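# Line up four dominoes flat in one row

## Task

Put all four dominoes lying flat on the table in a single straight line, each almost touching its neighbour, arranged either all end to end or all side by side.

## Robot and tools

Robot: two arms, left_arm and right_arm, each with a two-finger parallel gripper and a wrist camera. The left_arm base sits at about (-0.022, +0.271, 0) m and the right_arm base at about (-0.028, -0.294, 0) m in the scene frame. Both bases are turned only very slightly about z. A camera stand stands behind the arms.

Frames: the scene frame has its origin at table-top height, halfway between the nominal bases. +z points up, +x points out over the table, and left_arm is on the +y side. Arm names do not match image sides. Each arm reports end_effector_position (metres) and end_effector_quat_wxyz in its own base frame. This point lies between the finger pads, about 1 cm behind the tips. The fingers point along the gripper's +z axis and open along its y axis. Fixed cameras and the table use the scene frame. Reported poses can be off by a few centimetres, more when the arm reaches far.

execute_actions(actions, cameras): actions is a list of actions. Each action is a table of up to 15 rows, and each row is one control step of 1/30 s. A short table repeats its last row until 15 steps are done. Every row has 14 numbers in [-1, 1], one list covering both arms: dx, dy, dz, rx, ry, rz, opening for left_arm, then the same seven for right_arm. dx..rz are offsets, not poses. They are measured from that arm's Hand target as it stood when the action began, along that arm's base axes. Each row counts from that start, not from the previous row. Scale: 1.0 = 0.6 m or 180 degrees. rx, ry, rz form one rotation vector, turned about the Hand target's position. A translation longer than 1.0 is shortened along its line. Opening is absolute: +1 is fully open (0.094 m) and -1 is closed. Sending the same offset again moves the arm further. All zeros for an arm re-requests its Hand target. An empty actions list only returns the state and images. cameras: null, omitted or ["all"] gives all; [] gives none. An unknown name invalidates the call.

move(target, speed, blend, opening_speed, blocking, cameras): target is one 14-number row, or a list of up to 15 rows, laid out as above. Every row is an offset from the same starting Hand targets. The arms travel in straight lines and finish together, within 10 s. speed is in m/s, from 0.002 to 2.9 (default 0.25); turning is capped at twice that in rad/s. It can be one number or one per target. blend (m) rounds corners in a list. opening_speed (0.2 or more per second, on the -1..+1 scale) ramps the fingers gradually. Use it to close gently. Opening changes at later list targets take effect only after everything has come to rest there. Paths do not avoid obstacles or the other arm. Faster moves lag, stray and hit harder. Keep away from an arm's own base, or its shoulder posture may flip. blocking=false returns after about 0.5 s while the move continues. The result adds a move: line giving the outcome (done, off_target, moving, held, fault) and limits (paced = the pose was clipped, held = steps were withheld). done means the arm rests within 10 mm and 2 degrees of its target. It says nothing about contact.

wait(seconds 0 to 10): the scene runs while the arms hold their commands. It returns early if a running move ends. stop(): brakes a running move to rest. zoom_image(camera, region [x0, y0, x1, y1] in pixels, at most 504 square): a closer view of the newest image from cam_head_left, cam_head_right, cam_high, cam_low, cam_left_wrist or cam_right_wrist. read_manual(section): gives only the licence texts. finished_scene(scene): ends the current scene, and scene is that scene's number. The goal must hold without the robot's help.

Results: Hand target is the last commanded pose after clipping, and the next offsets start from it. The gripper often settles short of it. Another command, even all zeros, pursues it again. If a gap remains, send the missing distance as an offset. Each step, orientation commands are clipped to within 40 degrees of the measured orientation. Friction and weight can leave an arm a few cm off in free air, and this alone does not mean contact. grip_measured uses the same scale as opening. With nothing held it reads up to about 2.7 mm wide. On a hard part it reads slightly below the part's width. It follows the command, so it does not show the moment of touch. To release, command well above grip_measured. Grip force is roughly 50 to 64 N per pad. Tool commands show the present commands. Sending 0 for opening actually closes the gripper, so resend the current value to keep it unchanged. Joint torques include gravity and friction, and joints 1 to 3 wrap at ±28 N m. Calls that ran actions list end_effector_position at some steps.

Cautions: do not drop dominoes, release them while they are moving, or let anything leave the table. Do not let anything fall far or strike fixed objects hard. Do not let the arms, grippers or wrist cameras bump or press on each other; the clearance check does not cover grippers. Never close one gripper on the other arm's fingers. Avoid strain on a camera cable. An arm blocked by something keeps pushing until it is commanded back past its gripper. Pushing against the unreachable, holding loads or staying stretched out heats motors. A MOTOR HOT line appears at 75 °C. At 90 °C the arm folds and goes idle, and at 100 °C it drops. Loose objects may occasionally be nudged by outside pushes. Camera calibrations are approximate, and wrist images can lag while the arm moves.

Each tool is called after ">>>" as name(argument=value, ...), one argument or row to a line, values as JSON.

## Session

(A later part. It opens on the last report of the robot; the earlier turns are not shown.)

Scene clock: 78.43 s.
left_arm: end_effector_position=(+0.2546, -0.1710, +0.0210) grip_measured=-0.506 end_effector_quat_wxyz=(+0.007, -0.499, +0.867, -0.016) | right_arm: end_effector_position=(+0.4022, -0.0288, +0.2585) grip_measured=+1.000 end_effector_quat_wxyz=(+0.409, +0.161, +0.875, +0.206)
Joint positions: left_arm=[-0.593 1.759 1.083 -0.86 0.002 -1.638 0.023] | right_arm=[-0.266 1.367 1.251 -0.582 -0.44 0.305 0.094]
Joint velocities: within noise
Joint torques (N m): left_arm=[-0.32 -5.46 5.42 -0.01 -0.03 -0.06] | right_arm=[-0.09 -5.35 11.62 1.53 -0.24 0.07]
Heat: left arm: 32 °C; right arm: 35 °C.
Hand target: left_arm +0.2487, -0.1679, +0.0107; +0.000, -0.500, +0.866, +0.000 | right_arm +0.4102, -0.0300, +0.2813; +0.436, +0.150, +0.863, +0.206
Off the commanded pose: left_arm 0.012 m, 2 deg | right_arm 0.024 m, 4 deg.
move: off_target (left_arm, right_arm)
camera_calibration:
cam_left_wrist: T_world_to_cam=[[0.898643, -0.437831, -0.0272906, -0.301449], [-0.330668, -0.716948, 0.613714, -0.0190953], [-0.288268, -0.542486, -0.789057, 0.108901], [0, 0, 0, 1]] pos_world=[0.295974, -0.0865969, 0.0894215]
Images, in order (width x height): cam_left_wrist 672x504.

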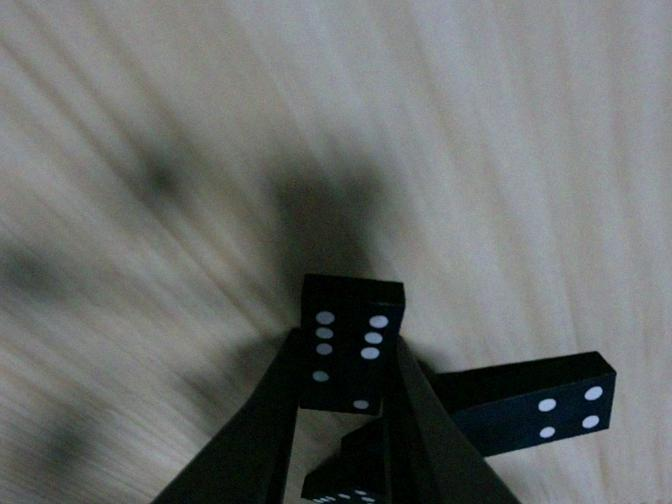

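>>> move(
  target=[
    [0,0,0,0,0,0,-0.2,0,0,0,0,0,0,1],
    [0,0,0.1,0,0,0,-0.2,0,0,0,0,0,0,1],
    [0.084,-0.065,0.1,0,0,-0.4,0.1,0,0,0,0,0,0,1],
  ],
  speed=[0.1,0.12,0.25],
  cameras=["cam_low","cam_left_wrist","cam_head_right"],
)

>>> zoom_image(
  camera="cam_left_wrist",
  region=[200, 100, 560, 430],
)

Scene clock: 93.67 s.
left_arm: end_effector_position=(+0.2988, -0.2043, +0.0755) grip_measured=+0.098 end_effector_quat_wxyz=(+0.009, +0.099, +0.995, -0.006) | right_arm: end_effector_position=(+0.4022, -0.0288, +0.2585) grip_measured=+1.000 end_effector_quat_wxyz=(+0.409, +0.161, +0.875, +0.206)
Joint positions: left_arm=[-0.601 1.91 1.504 -1.143 0.002 -0.403 0.052] | right_arm=[-0.266 1.367 1.251 -0.582 -0.44 0.305 0.094]
Joint velocities: within noise
Joint torques (N m): left_arm=[-0.57 -6.75 9.11 -0.21 -0.03 0.05] | right_arm=[-0.01 -5.3 11.64 1.53 -0.23 0.03]
Heat: left arm: 32 °C; right arm: 36 °C.
Hand target: left_arm +0.2991, -0.2069, +0.0707; +0.000, +0.104, +0.995, +0.000 | right_arm +0.4102, -0.0300, +0.2813; +0.436, +0.150, +0.863, +0.206
Off the commanded pose: left_arm 0.005 m, 1 deg | right_arm 0.024 m, 4 deg.
move: off_target (right_arm)
camera_calibration:
cam_left_wrist: T_world_to_cam=[[-0.124013, -0.991038, -0.0496479, -0.160077], [-0.802112, 0.0706651, 0.592978, 0.241517], [-0.584155, 0.11336, -0.803687, 0.370049], [0, 0, 0, 1]] pos_world=[0.390038, -0.217658, 0.146242]
Images, in order (width x height): cam_head_right 672x504, cam_low 672x504, cam_left_wrist 672x504.

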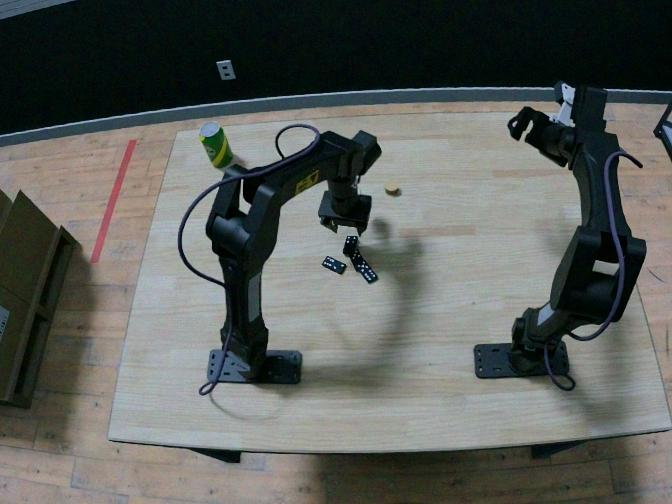

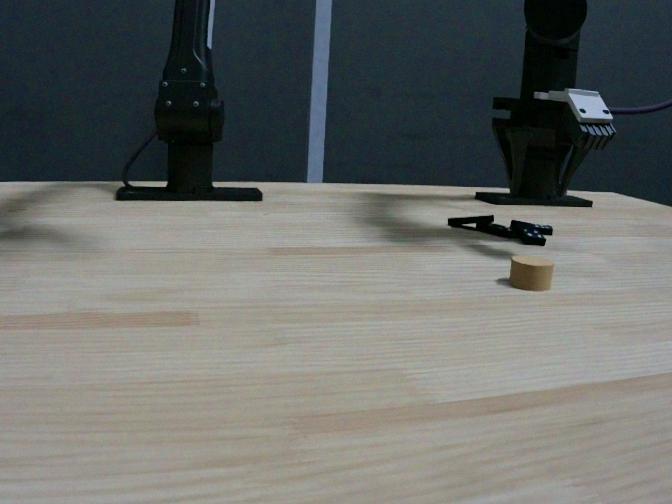

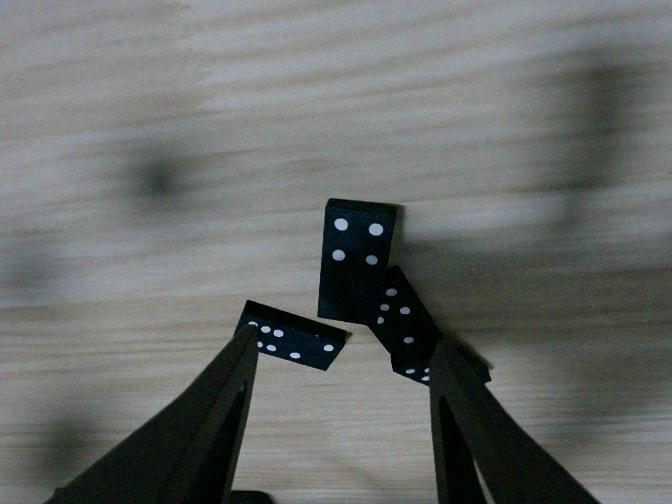

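Scaled by 1.400 from the camera's 672x504 image, which has a finer 960x720 frame.

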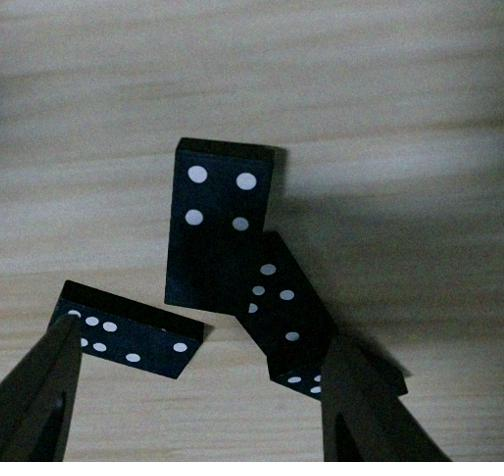

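>>> move(
  target=[
    [0.009,-0.01,-0.06,0,0,0,-0.15,0,0,0,0,0,0,1],
    [0.009,-0.01,-0.097,0,0,0,-0.15,0,0,0,0,0,0,1],
  ],
  speed=[0.15,0.06],
  cameras=["cam_low","cam_left_wrist"],
)

>>> zoom_image(
  camera="cam_left_wrist",
  region=[200, 230, 480, 450],
)

>>> zoom_image(
  camera="cam_low",
  region=[430, 180, 590, 260],
)

Scene clock: 100.93 s.
left_arm: end_effector_position=(+0.3087, -0.2132, +0.0258) grip_measured=-0.148 end_effector_quat_wxyz=(+0.012, +0.102, +0.995, -0.008) | right_arm: end_effector_position=(+0.4022, -0.0288, +0.2585) grip_measured=+1.000 end_effector_quat_wxyz=(+0.409, +0.161, +0.875, +0.206)
Joint positions: left_arm=[-0.606 2 1.426 -0.969 0.002 -0.402 0.04] | right_arm=[-0.266 1.367 1.251 -0.582 -0.44 0.305 0.094]
Joint velocities: within noise
Joint torques (N m): left_arm=[-0.57 -7.32 5.79 0.08 -0.03 -0.01] | right_arm=[-0.01 -5.37 11.6 1.5 -0.22 0.01]
Heat: left arm: 33 °C; right arm: 36 °C.
Hand target: left_arm +0.3045, -0.2128, +0.0124; +0.000, +0.104, +0.995, +0.000 | right_arm +0.4102, -0.0300, +0.2813; +0.436, +0.150, +0.863, +0.206
Off the commanded pose: left_arm 0.014 m, 2 deg | right_arm 0.024 m, 4 deg.
move: off_target (left_arm, right_arm)
camera_calibration:
cam_left_wrist: T_world_to_cam=[[-0.128676, -0.990595, -0.0465179, -0.168593], [-0.805117, 0.0769658, 0.588101, 0.281958], [-0.57899, 0.113127, -0.807449, 0.335401], [0, 0, 0, 1]] pos_world=[0.39951, -0.226651, 0.0971566]
Images, in order (width x height): cam_low 672x504, cam_left_wrist 672x504.

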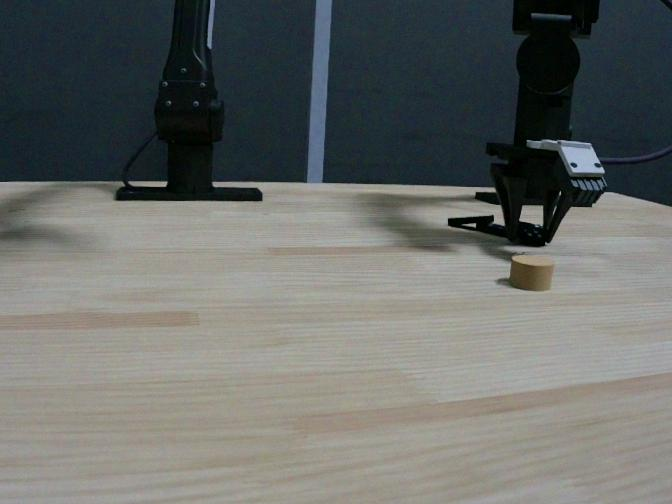

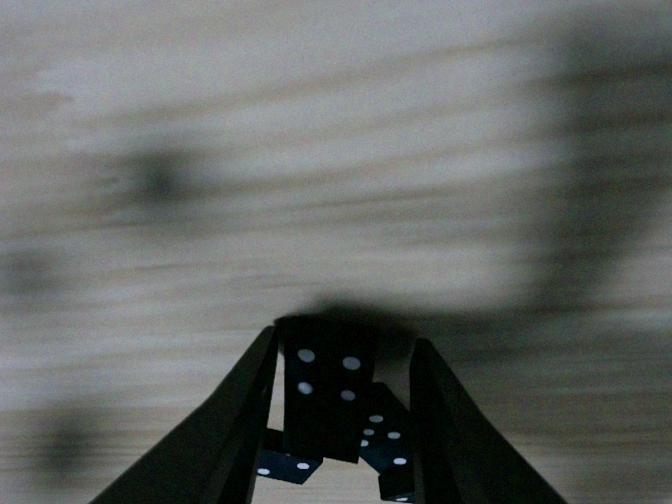

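Scaled by 1.800 from the camera's 672x504 image, which has a finer 960x720 frame.

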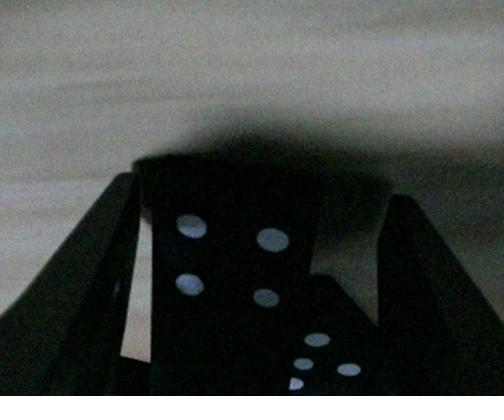

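Scaled by 3.150 from the camera's 672x504 image, which has a finer 960x720 frame.

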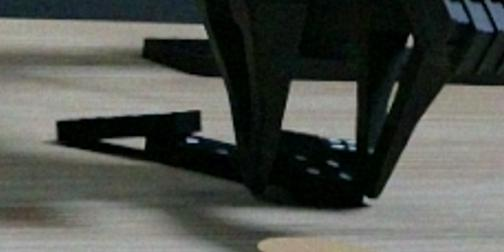

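>>> move(
  target=[-0.015,0.003,-0.004,0,0,0,-0.15,0,0,0,0,0,0,1],
  speed=0.06,
  cameras=["cam_left_wrist"],
)

>>> zoom_image(
  camera="cam_left_wrist",
  region=[200, 230, 480, 450],
)

Scene clock: 103.83 s.
left_arm: end_effector_position=(+0.3057, -0.2137, +0.0220) grip_measured=-0.148 end_effector_quat_wxyz=(+0.014, +0.103, +0.995, -0.008) | right_arm: end_effector_position=(+0.4022, -0.0288, +0.2585) grip_measured=+1.000 end_effector_quat_wxyz=(+0.409, +0.161, +0.875, +0.206)
Joint positions: left_arm=[-0.612 1.994 1.402 -0.947 0.001 -0.405 0.04] | right_arm=[-0.266 1.367 1.251 -0.582 -0.44 0.305 0.094]
Joint velocities: within noise
Joint torques (N m): left_arm=[-0.9 -8.59 3.77 0.09 -0.03 -0.08] | right_arm=[-0.02 -5.34 11.69 1.53 -0.24 0.01]
Heat: left arm: 33 °C; right arm: 36 °C.
Hand target: left_arm +0.2956, -0.2110, +0.0102; +0.000, +0.104, +0.995, +0.000 | right_arm +0.4102, -0.0300, +0.2813; +0.436, +0.150, +0.863, +0.206
Off the commanded pose: left_arm 0.016 m, 2 deg | right_arm 0.024 m, 4 deg.
move: off_target (left_arm, right_arm)
camera_calibration:
cam_left_wrist: T_world_to_cam=[[-0.131877, -0.990211, -0.0457183, -0.168681], [-0.806547, 0.0803759, 0.58568, 0.283055], [-0.576272, 0.114112, -0.809252, 0.330125], [0, 0, 0, 1]] pos_world=[0.396294, -0.227452, 0.093663]
Images, in order (width x height): cam_left_wrist 672x504.

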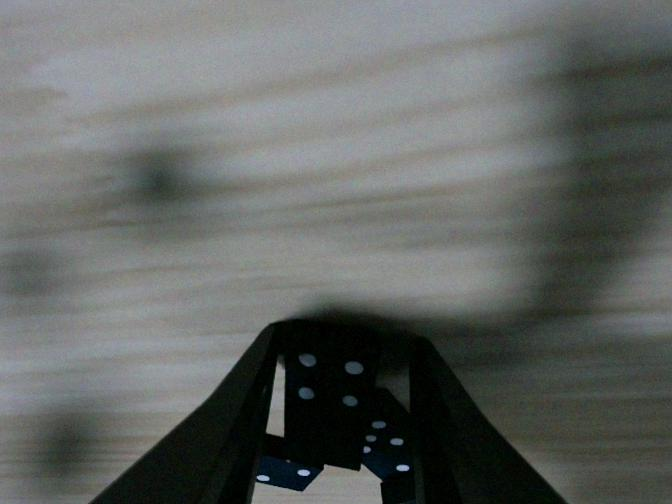

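Scaled by 1.800 from the camera's 672x504 image, which has a finer 960x720 frame.

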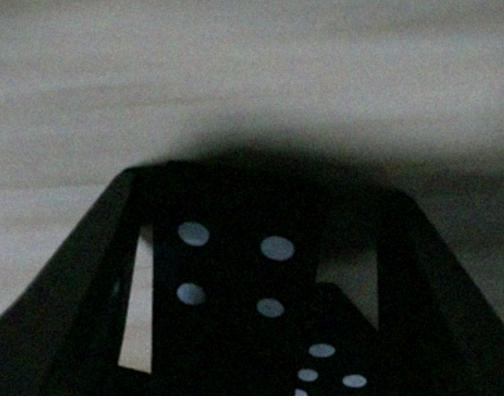

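>>> move(
  target=[-0.006,0.003,0.008,0,0,0,-0.15,0,0,0,0,0,0,1],
  speed=0.06,
  cameras=["cam_left_wrist"],
)

>>> zoom_image(
  camera="cam_left_wrist",
  region=[200, 230, 480, 450],
)

Scene clock: 106.27 s.
left_arm: end_effector_position=(+0.3054, -0.2137, +0.0222) grip_measured=-0.148 end_effector_quat_wxyz=(+0.018, +0.103, +0.994, -0.009) | right_arm: end_effector_position=(+0.4022, -0.0288, +0.2585) grip_measured=+1.000 end_effector_quat_wxyz=(+0.409, +0.161, +0.875, +0.206)
Joint positions: left_arm=[-0.614 1.986 1.39 -0.936 -0.002 -0.407 0.04] | right_arm=[-0.266 1.367 1.251 -0.582 -0.44 0.305 0.094]
Joint velocities: within noise
Joint torques (N m): left_arm=[-0.9 -9.35 3.97 -0.12 0 -0.07] | right_arm=[-0.01 -5.29 11.66 1.49 -0.26 0.04]
Heat: left arm: 32 °C; right arm: 36 °C.
Hand target: left_arm +0.2919, -0.2093, +0.0149; +0.000, +0.104, +0.995, +0.000 | right_arm +0.4102, -0.0300, +0.2813; +0.436, +0.150, +0.863, +0.206
Off the commanded pose: left_arm 0.016 m, 2 deg | right_arm 0.024 m, 4 deg.
move: off_target (left_arm, right_arm)
camera_calibration:
cam_left_wrist: T_world_to_cam=[[-0.130997, -0.990379, -0.0445918, -0.169043], [-0.811381, 0.081259, 0.578842, 0.284452], [-0.569649, 0.112008, -0.81422, 0.327761], [0, 0, 0, 1]] pos_world=[0.395364, -0.227243, 0.0946792]
Images, in order (width x height): cam_left_wrist 672x504.

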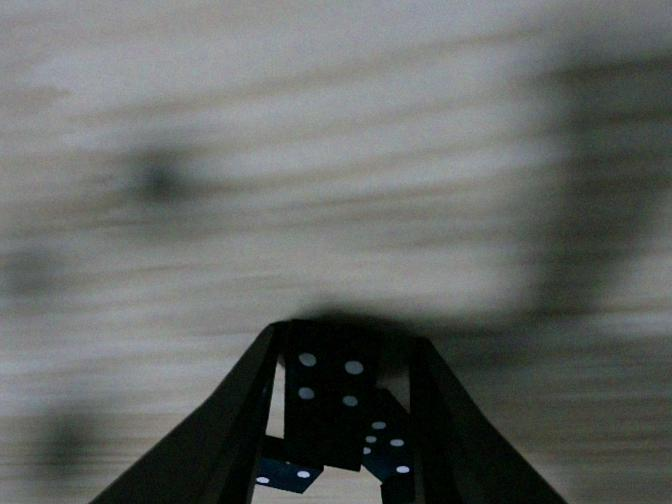

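Scaled by 1.800 from the camera's 672x504 image, which has a finer 960x720 frame.

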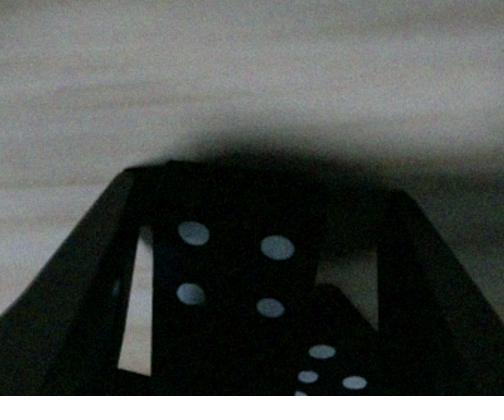

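>>> move(
  target=[
    [0,0,0.02,0,0,0,-0.15,0,0,0,0,0,0,1],
    [0.005,-0.003,0.004,0,0,0,-0.15,0,0,0,0,0,0,1],
  ],
  speed=0.06,
  cameras=["cam_left_wrist"],
)

>>> zoom_image(
  camera="cam_left_wrist",
  region=[200, 230, 480, 450],
)

Scene clock: 109.07 s.
left_arm: end_effector_position=(+0.3039, -0.2132, +0.0227) grip_measured=-0.148 end_effector_quat_wxyz=(+0.016, +0.102, +0.995, -0.008) | right_arm: end_effector_position=(+0.4022, -0.0288, +0.2585) grip_measured=+1.000 end_effector_quat_wxyz=(+0.409, +0.161, +0.875, +0.206)
Joint positions: left_arm=[-0.615 1.984 1.39 -0.942 -0.002 -0.41 0.04] | right_arm=[-0.266 1.367 1.251 -0.582 -0.44 0.305 0.094]
Joint velocities: within noise
Joint torques (N m): left_arm=[-0.75 -8.65 5.93 -0.22 0 -0.02] | right_arm=[-0.12 -5.33 11.71 1.51 -0.21 0.06]
Heat: left arm: 32 °C; right arm: 36 °C.
Hand target: left_arm +0.2950, -0.2111, +0.0174; +0.000, +0.104, +0.995, +0.000 | right_arm +0.4102, -0.0300, +0.2813; +0.436, +0.150, +0.863, +0.206
Off the commanded pose: left_arm 0.011 m, 2 deg | right_arm 0.024 m, 4 deg.
move: off_target (left_arm, right_arm)
camera_calibration:
cam_left_wrist: T_world_to_cam=[[-0.129383, -0.990489, -0.0468078, -0.169162], [-0.80914, 0.0781723, 0.582393, 0.28154], [-0.573194, 0.113226, -0.811559, 0.328446], [0, 0, 0, 1]] pos_world=[0.394182, -0.226751, 0.0946687]
Images, in order (width x height): cam_left_wrist 672x504.

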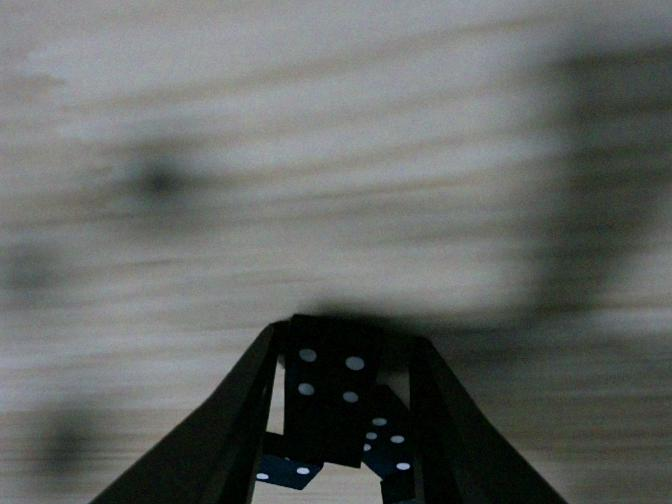

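Scaled by 1.800 from the camera's 672x504 image, which has a finer 960x720 frame.

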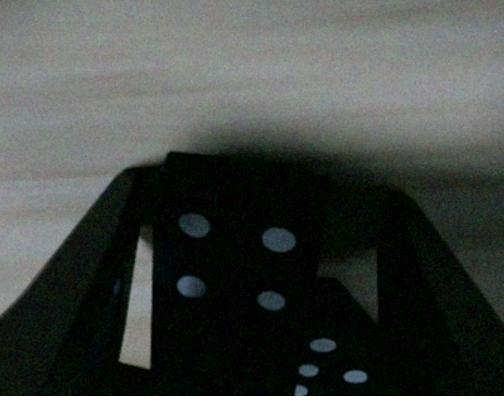

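>>> move(
  target=[0,0,0.002,0,0,0,-0.85,0,0,0,0,0,0,1],
  opening_speed=0.4,
  cameras=["cam_left_wrist"],
)

Scene clock: 113.10 s.
left_arm: end_effector_position=(+0.3035, -0.2129, +0.0227) grip_measured=-0.502 end_effector_quat_wxyz=(+0.015, +0.102, +0.995, -0.007) | right_arm: end_effector_position=(+0.4022, -0.0288, +0.2585) grip_measured=+1.000 end_effector_quat_wxyz=(+0.409, +0.161, +0.875, +0.206)
Joint positions: left_arm=[-0.615 1.984 1.39 -0.944 -0.001 -0.41 0.023] | right_arm=[-0.266 1.367 1.251 -0.582 -0.44 0.305 0.094]
Joint velocities: within noise
Joint torques (N m): left_arm=[-0.75 -8.75 6.16 -0.25 0 -0.03] | right_arm=[0.01 -5.37 11.71 1.53 -0.24 0.02]
Heat: left arm: 32 °C; right arm: 36 °C.
Hand target: left_arm +0.2950, -0.2111, +0.0186; +0.000, +0.104, +0.995, +0.000 | right_arm +0.4102, -0.0300, +0.2813; +0.436, +0.150, +0.863, +0.206
Off the commanded pose: left_arm 0.010 m, 2 deg | right_arm 0.024 m, 4 deg.
move: off_target (right_arm)
camera_calibration:
cam_left_wrist: T_world_to_cam=[[-0.129406, -0.990461, -0.0473466, -0.168943], [-0.808086, 0.0776657, 0.583922, 0.280673], [-0.574674, 0.113823, -0.810428, 0.328783], [0, 0, 0, 1]] pos_world=[0.393889, -0.226553, 0.0945647]
Images, in order (width x height): cam_left_wrist 672x504.

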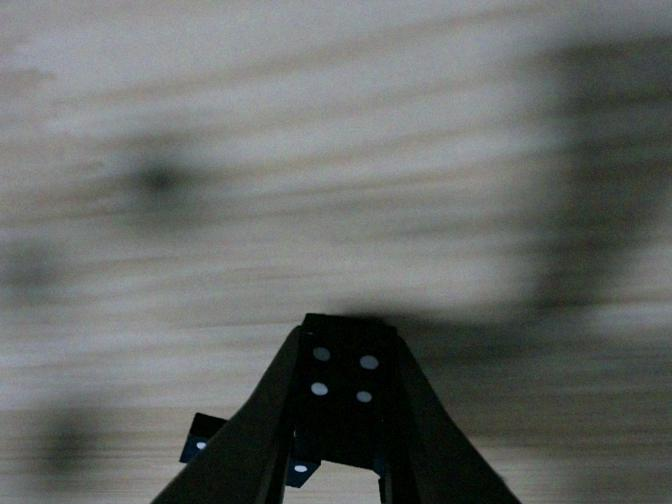

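>>> move(
  target=[0,0,0.1,0,0,0,-0.85,0,0,0,0,0,0,1],
  speed=0.12,
)

>>> zoom_image(
  camera="cam_left_wrist",
  region=[150, 230, 520, 504],
)

>>> zoom_image(
  camera="cam_low",
  region=[430, 130, 610, 260],
)

>>> zoom_image(
  camera="cam_head_right",
  region=[290, 180, 410, 300],
)

Scene clock: 117.00 s.
left_arm: end_effector_position=(+0.2948, -0.2068, +0.0664) grip_measured=-0.502 end_effector_quat_wxyz=(-0.011, +0.102, +0.995, +0.007) | right_arm: end_effector_position=(+0.4022, -0.0288, +0.2585) grip_measured=+1.000 end_effector_quat_wxyz=(+0.409, +0.161, +0.875, +0.206)
Joint positions: left_arm=[-0.615 1.955 1.529 -1.171 -0.001 -0.41 0.023] | right_arm=[-0.266 1.367 1.251 -0.582 -0.44 0.305 0.094]
Joint velocities: within noise
Joint torques (N m): left_arm=[-0.75 -10.85 8.46 -0.32 0.01 -0.03] | right_arm=[-0.03 -5.45 11.64 1.55 -0.23 0.02]
Heat: left arm: 32 °C; right arm: 36 °C.
Hand target: left_arm +0.2949, -0.2111, +0.0785; +0.000, +0.104, +0.995, +0.000 | right_arm +0.4102, -0.0300, +0.2813; +0.436, +0.150, +0.863, +0.206
Off the commanded pose: left_arm 0.013 m, 2 deg | right_arm 0.024 m, 4 deg.
move: off_target (left_arm, right_arm)
camera_calibration:
cam_left_wrist: T_world_to_cam=[[-0.132449, -0.988362, -0.074819, -0.158754], [-0.778927, 0.0571074, 0.624509, 0.232183], [-0.612968, 0.140994, -0.777426, 0.373168], [0, 0, 0, 1]] pos_world=[0.388567, -0.22278, 0.133232]
cam_right_wrist: T_world_to_cam=[[-0.000304125, -0.883752, -0.467955, 0.0984422], [-0.971819, 0.110571, -0.208186, 0.480835], [0.235727, 0.454705, -0.858881, 0.243538], [0, 0, 0, 1]] pos_world=[0.409906, -0.0769056, 0.35534]

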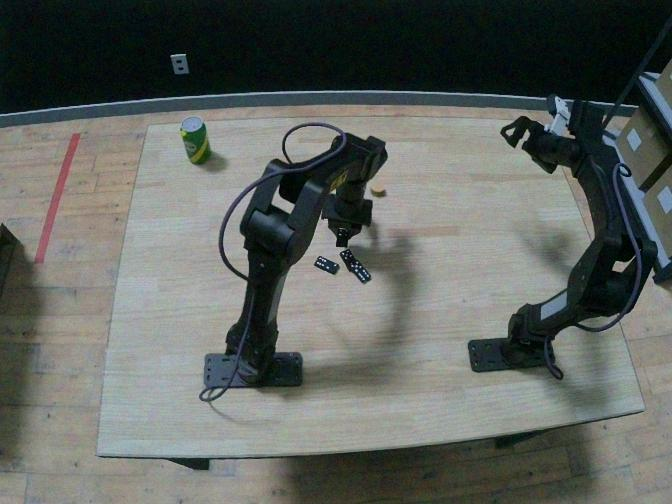

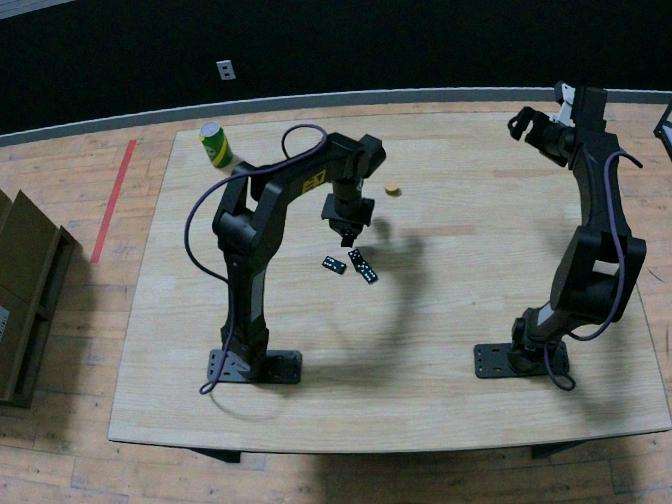

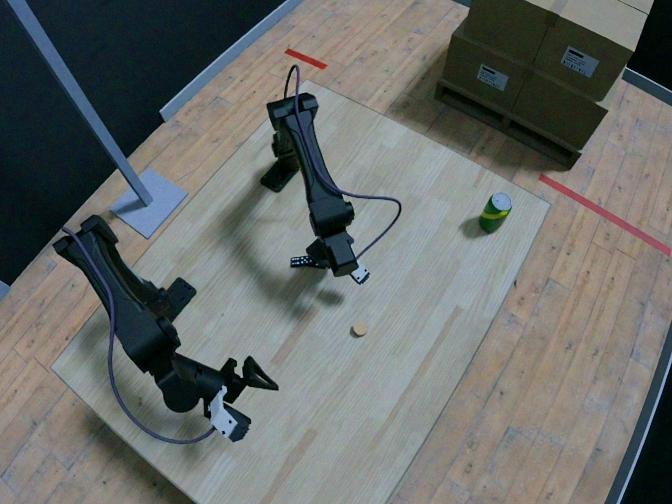

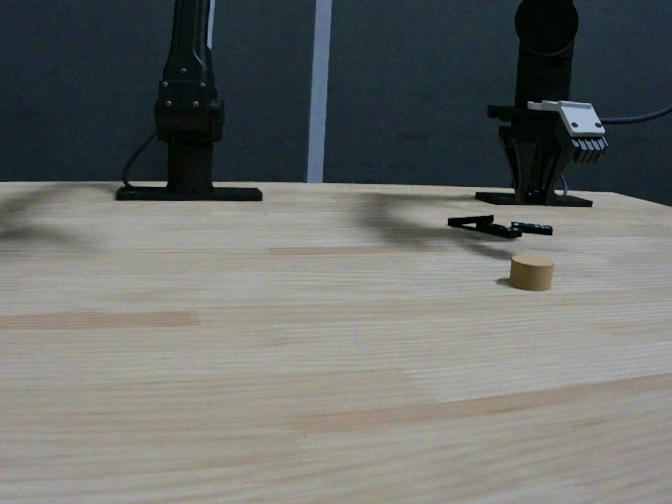

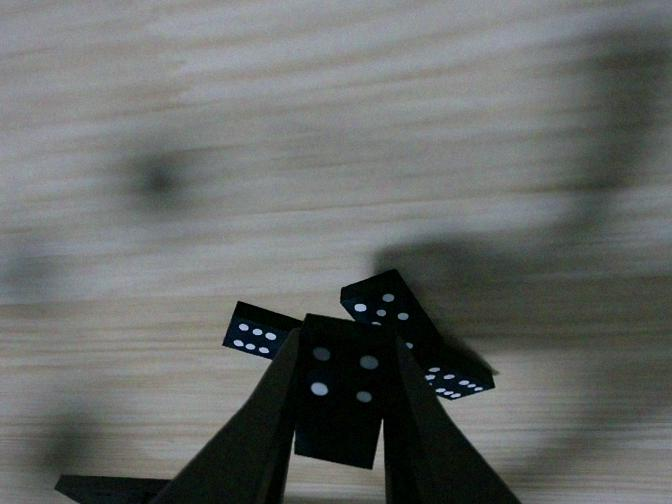

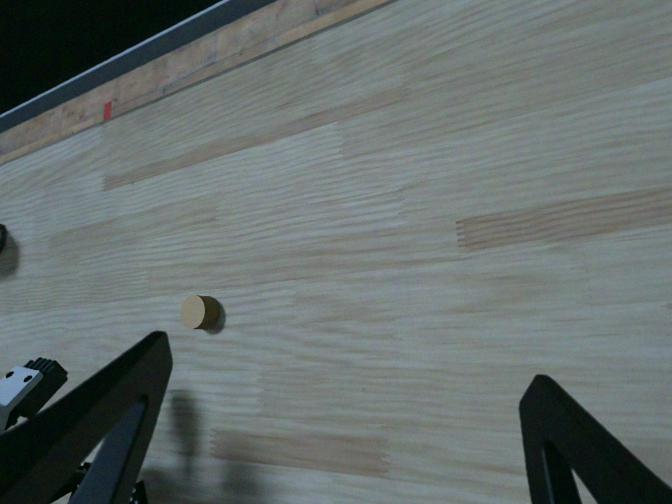

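Scaled by 1.362 from the camera's 672x504 image, which has a finer 960x720 frame.

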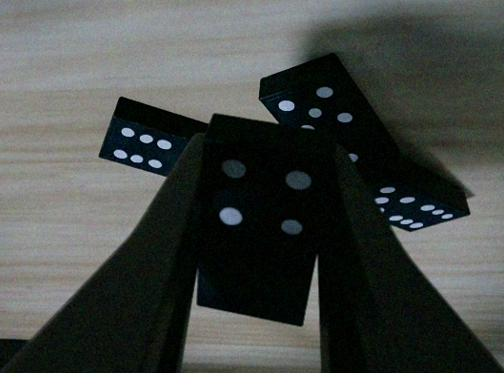

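Scaled by 2.800 from the camera's 672x504 image, which has a finer 960x720 frame.

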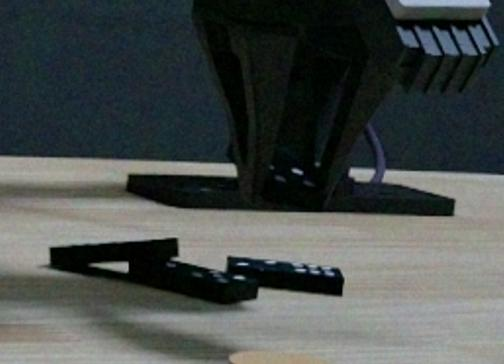

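Scaled by 4.200 from the camera's 672x504 image, which has a finer 960x720 frame.

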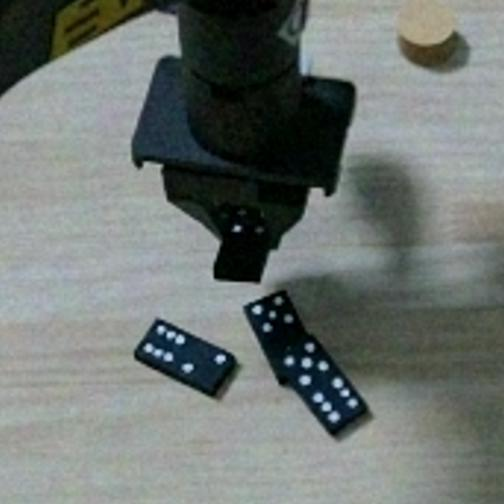

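>>> move(
  target=[-0.012,0.162,0,0,0,0.4,-0.85,0,0,0,0,0,0,1],
  speed=0.25,
  cameras=["cam_left_wrist"],
)

Scene clock: 129.97 s.
left_arm: end_effector_position=(+0.2892, -0.1163, +0.0739) grip_measured=-0.502 end_effector_quat_wxyz=(-0.007, -0.495, +0.869, +0.007) | right_arm: end_effector_position=(+0.4022, -0.0288, +0.2585) grip_measured=+1.000 end_effector_quat_wxyz=(+0.409, +0.161, +0.875, +0.206)
Joint positions: left_arm=[-0.384 1.762 1.308 -1.136 0.002 -1.42 0.023] | right_arm=[-0.266 1.367 1.251 -0.582 -0.44 0.305 0.094]
Joint velocities: within noise
Joint torques (N m): left_arm=[0.31 -9.63 5.63 -0.11 -0.03 -0.09] | right_arm=[0.02 -5.39 11.63 1.51 -0.24 0.03]
Heat: left arm: 32 °C; right arm: 36 °C.
Hand target: left_arm +0.2878, -0.1139, +0.0786; +0.000, -0.500, +0.866, +0.000 | right_arm +0.4102, -0.0300, +0.2813; +0.436, +0.150, +0.863, +0.206
Off the commanded pose: left_arm 0.005 m, 1 deg | right_arm 0.024 m, 4 deg.
move: off_target (right_arm)
camera_calibration:
cam_left_wrist: T_world_to_cam=[[0.892263, -0.444422, -0.0797267, -0.302258], [-0.309097, -0.729936, 0.609633, -0.00832578], [-0.32913, -0.51931, -0.788664, 0.204883], [0, 0, 0, 1]] pos_world=[0.334553, -0.0340099, 0.142561]
Images, in order (width x height): cam_left_wrist 672x504.

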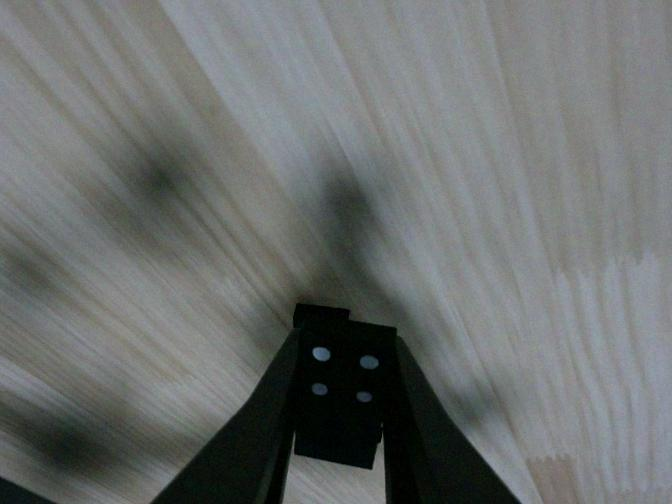

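>>> move(
  target=[-0.0143,0.0153,-0.069,0,0,0,-0.85,0,0,0,0,0,0,1],
  speed=0.12,
  cameras=["cam_left_wrist","cam_head_left","cam_head_right"],
)

>>> zoom_image(
  camera="cam_left_wrist",
  region=[220, 250, 480, 480],
)

>>> zoom_image(
  camera="cam_head_left",
  region=[280, 210, 400, 300],
)

Scene clock: 142.83 s.
left_arm: end_effector_position=(+0.2797, -0.1075, +0.0347) grip_measured=-0.502 end_effector_quat_wxyz=(-0.005, -0.499, +0.867, +0.004) | right_arm: end_effector_position=(+0.4022, -0.0288, +0.2585) grip_measured=+1.000 end_effector_quat_wxyz=(+0.409, +0.161, +0.875, +0.206)
Joint positions: left_arm=[-0.369 1.755 1.138 -0.966 0.002 -1.413 0.023] | right_arm=[-0.266 1.367 1.251 -0.582 -0.44 0.305 0.094]
Joint velocities: within noise
Joint torques (N m): left_arm=[0.5 -8.62 5.52 -0.11 -0.04 0.04] | right_arm=[0.03 -5.39 11.63 1.48 -0.24 0.05]
Heat: left arm: 32 °C; right arm: 36 °C.
Hand target: left_arm +0.2792, -0.1047, +0.0372; +0.000, -0.500, +0.866, +0.000 | right_arm +0.4102, -0.0300, +0.2813; +0.436, +0.150, +0.863, +0.206
Off the commanded pose: left_arm 0.004 m, 1 deg | right_arm 0.024 m, 4 deg.
move: off_target (right_arm)
camera_calibration:
cam_left_wrist: T_world_to_cam=[[0.896411, -0.437125, -0.0732729, -0.293576], [-0.306615, -0.730968, 0.60965, 0.0181956], [-0.320053, -0.524031, -0.789277, 0.172404], [0, 0, 0, 1]] pos_world=[0.323922, -0.0246836, 0.103471]
Images, in order (width x height): cam_head_left 672x504, cam_head_right 672x504, cam_left_wrist 672x504.

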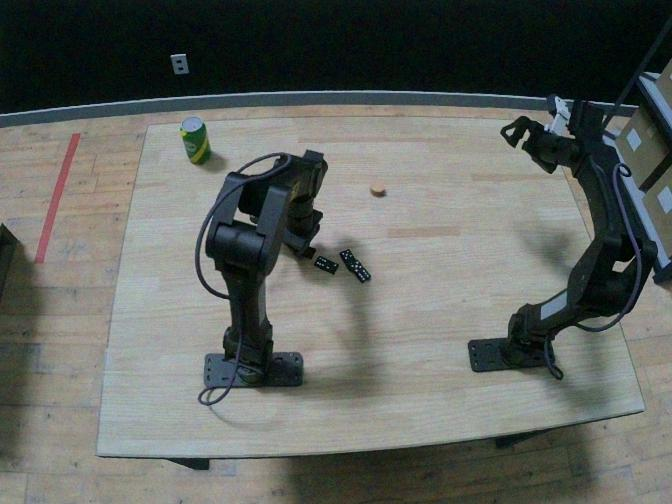

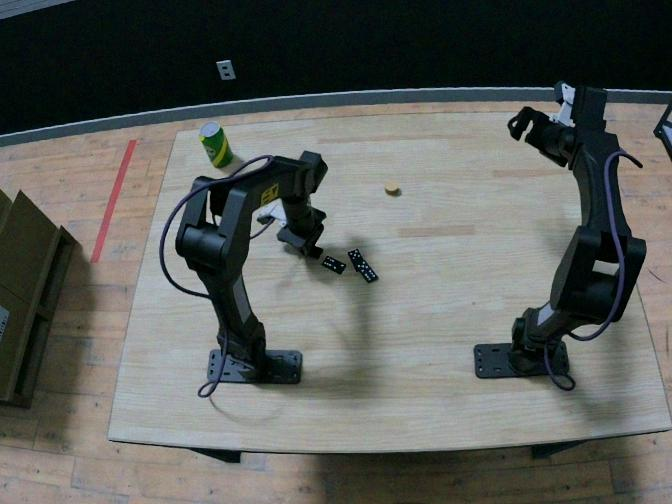

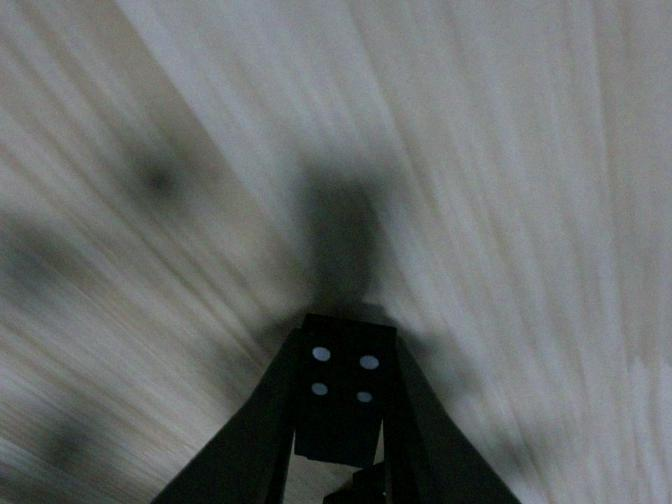

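Scaled by 1.938 from the camera's 672x504 image, which has a finer 960x720 frame.

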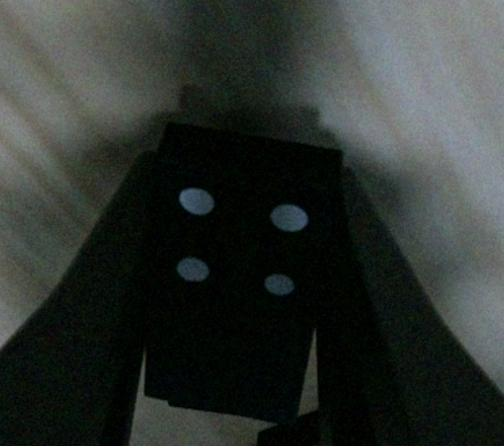

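Scaled by 4.200 from the camera's 672x504 image, which has a finer 960x720 frame.

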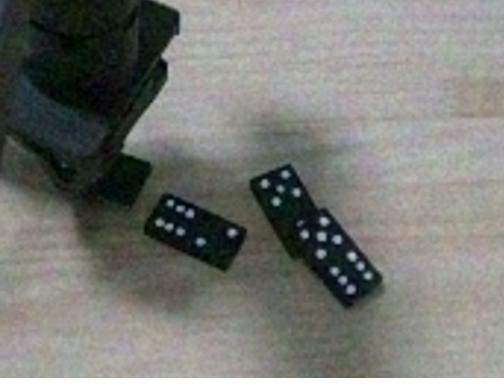

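>>> move(
  target=[0.0,0.004,-0.0345,0,0,0,-0.85,0,0,0,0,0,0,1],
  speed=0.06,
  cameras=["cam_left_wrist","cam_head_left","cam_head_right"],
)

>>> zoom_image(
  camera="cam_left_wrist",
  region=[220, 250, 480, 504],
)

>>> zoom_image(
  camera="cam_head_left",
  region=[280, 210, 400, 300],
)

>>> zoom_image(
  camera="cam_head_right",
  region=[290, 210, 410, 300],
)

Scene clock: 153.30 s.
left_arm: end_effector_position=(+0.2825, -0.1061, +0.0223) grip_measured=-0.502 end_effector_quat_wxyz=(+0.005, -0.499, +0.867, -0.008) | right_arm: end_effector_position=(+0.4022, -0.0288, +0.2585) grip_measured=+1.000 end_effector_quat_wxyz=(+0.409, +0.161, +0.875, +0.206)
Joint positions: left_arm=[-0.361 1.755 1.084 -0.882 0.002 -1.406 0.023] | right_arm=[-0.266 1.367 1.251 -0.582 -0.44 0.305 0.094]
Joint velocities: within noise
Joint torques (N m): left_arm=[0.51 -6.43 5.37 -0.03 -0.04 0.04] | right_arm=[-0.12 -5.31 11.67 1.48 -0.24 0.03]
Heat: left arm: 33 °C; right arm: 37 °C.
Hand target: left_arm +0.2791, -0.1023, +0.0164; +0.000, -0.500, +0.866, +0.000 | right_arm +0.4102, -0.0300, +0.2813; +0.436, +0.150, +0.863, +0.206
Off the commanded pose: left_arm 0.008 m, 1 deg | right_arm 0.024 m, 4 deg.
move: off_target (right_arm)
camera_calibration:
cam_left_wrist: T_world_to_cam=[[0.898243, -0.43732, -0.0437233, -0.297633], [-0.323208, -0.724704, 0.608556, 0.0330772], [-0.29782, -0.532499, -0.792305, 0.157081], [0, 0, 0, 1]] pos_world=[0.324819, -0.0225438, 0.0913134]
Images, in order (width x height): cam_head_left 672x504, cam_head_right 672x504, cam_left_wrist 672x504.

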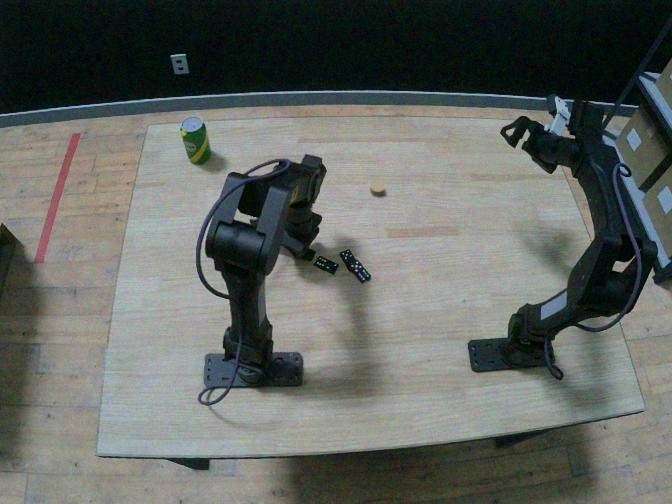

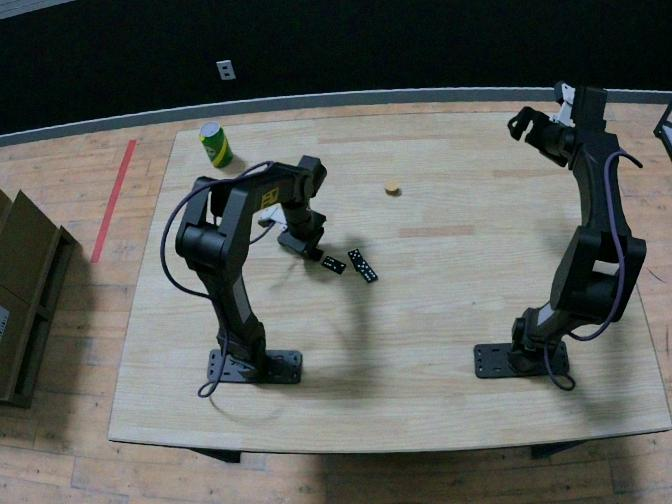

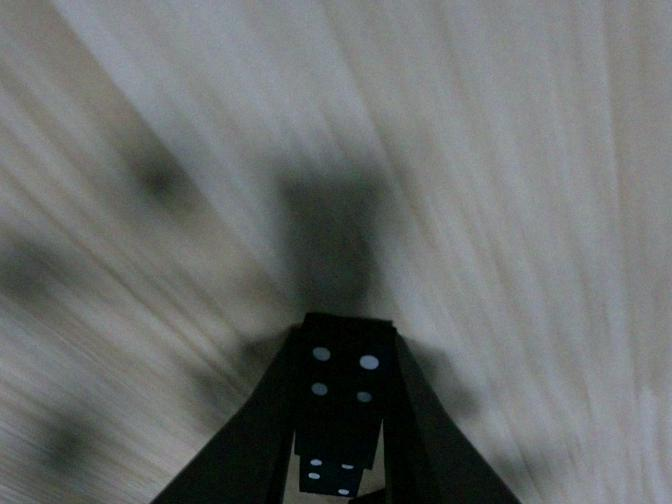

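Scaled by 1.938 from the camera's 672x504 image, which has a finer 960x720 frame.

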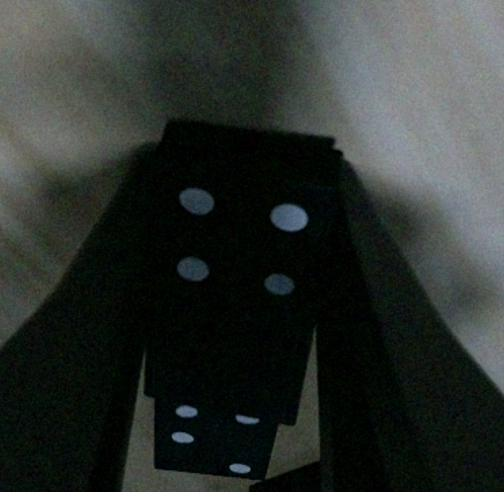

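Scaled by 4.200 from the camera's 672x504 image, which has a finer 960x720 frame.

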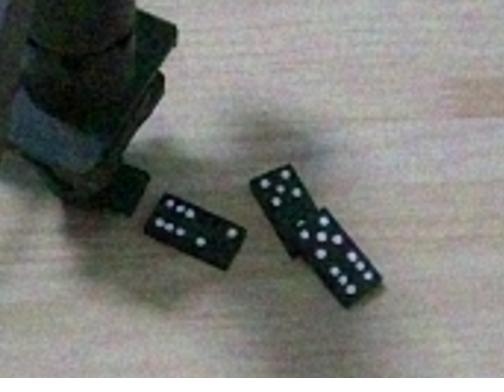

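Scaled by 4.200 from the camera's 672x504 image, which has a finer 960x720 frame.

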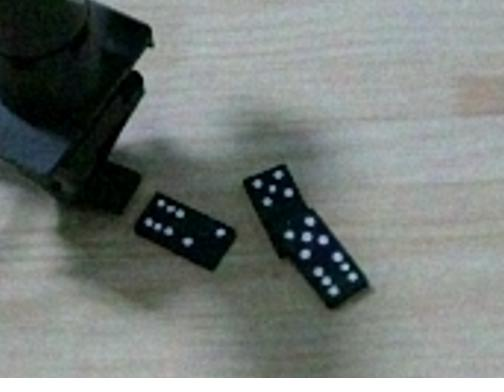

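>>> move(
  target=[
    [0,0,0.02,0,0,0,-0.85,0,0,0,0,0,0,1],
    [-0.0075,-0.0108,0.02,0,0,0,-0.85,0,0,0,0,0,0,1],
    [-0.0075,-0.0108,0.0,0,0,0,-0.85,0,0,0,0,0,0,1],
  ],
  speed=0.06,
  cameras=["cam_left_wrist","cam_head_left","cam_head_right"],
)

>>> zoom_image(
  camera="cam_head_left",
  region=[280, 210, 400, 300],
)

>>> zoom_image(
  camera="cam_head_right",
  region=[290, 210, 410, 300],
)

Scene clock: 159.53 s.
left_arm: end_effector_position=(+0.2783, -0.1089, +0.0208) grip_measured=-0.502 end_effector_quat_wxyz=(+0.002, -0.499, +0.866, -0.004) | right_arm: end_effector_position=(+0.4022, -0.0288, +0.2585) grip_measured=+1.000 end_effector_quat_wxyz=(+0.409, +0.161, +0.875, +0.206)
Joint positions: left_arm=[-0.375 1.755 1.078 -0.885 0.002 -1.421 0.023] | right_arm=[-0.266 1.367 1.251 -0.582 -0.44 0.305 0.094]
Joint velocities: within noise
Joint torques (N m): left_arm=[-0.49 -6.86 5.19 0 -0.03 -0.05] | right_arm=[0.1 -5.34 11.7 1.53 -0.24 0.05]
Heat: left arm: 32 °C; right arm: 37 °C.
Hand target: left_arm +0.2746, -0.1087, +0.0164; +0.000, -0.500, +0.866, +0.000 | right_arm +0.4102, -0.0300, +0.2813; +0.436, +0.150, +0.863, +0.206
Off the commanded pose: left_arm 0.006 m, 1 deg | right_arm 0.024 m, 4 deg.
move: off_target (right_arm)
camera_calibration:
cam_left_wrist: T_world_to_cam=[[0.898316, -0.436167, -0.0527991, -0.294813], [-0.317176, -0.72697, 0.609027, 0.0286227], [-0.304021, -0.530352, -0.79139, 0.155042], [0, 0, 0, 1]] pos_world=[0.32105, -0.0255532, 0.0897004]
Images, in order (width x height): cam_head_left 672x504, cam_head_right 672x504, cam_left_wrist 672x504.

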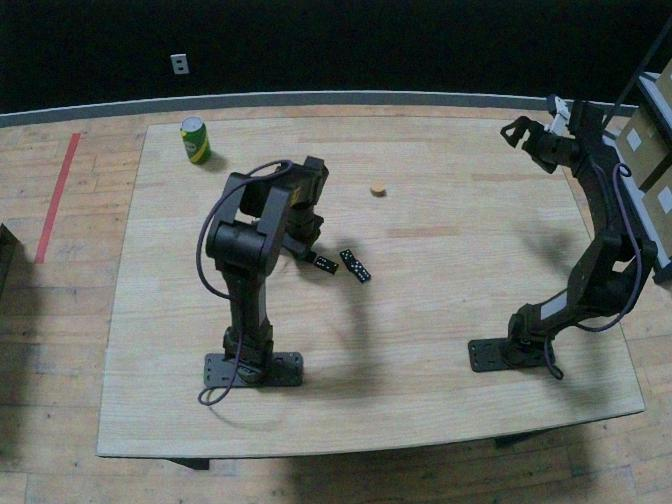

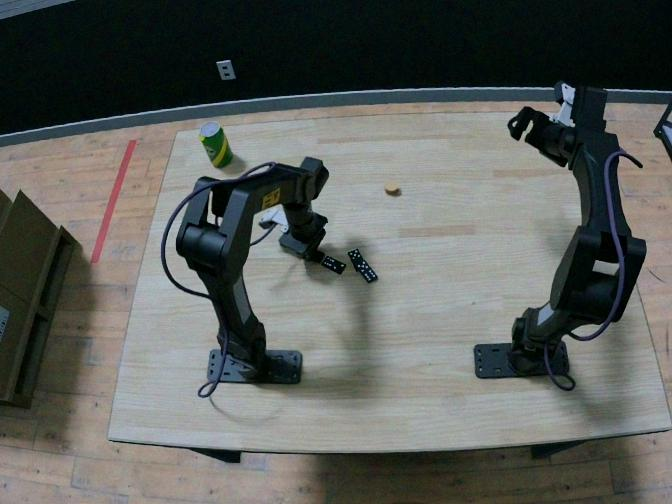

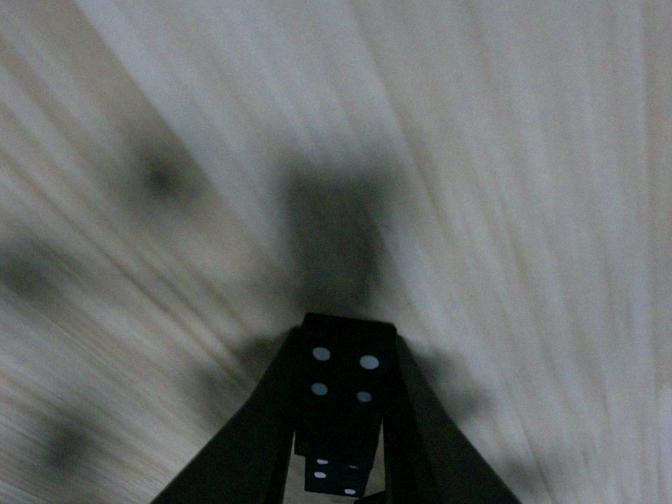

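Scaled by 4.200 from the camera's 672x504 image, which has a finer 960x720 frame.

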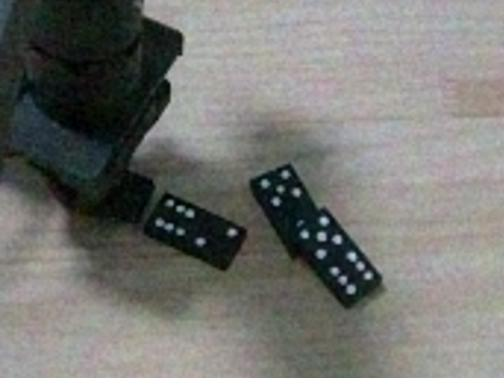

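Scaled by 4.200 from the camera's 672x504 image, which has a finer 960x720 frame.

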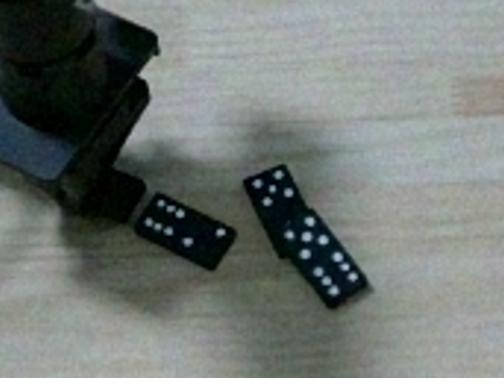

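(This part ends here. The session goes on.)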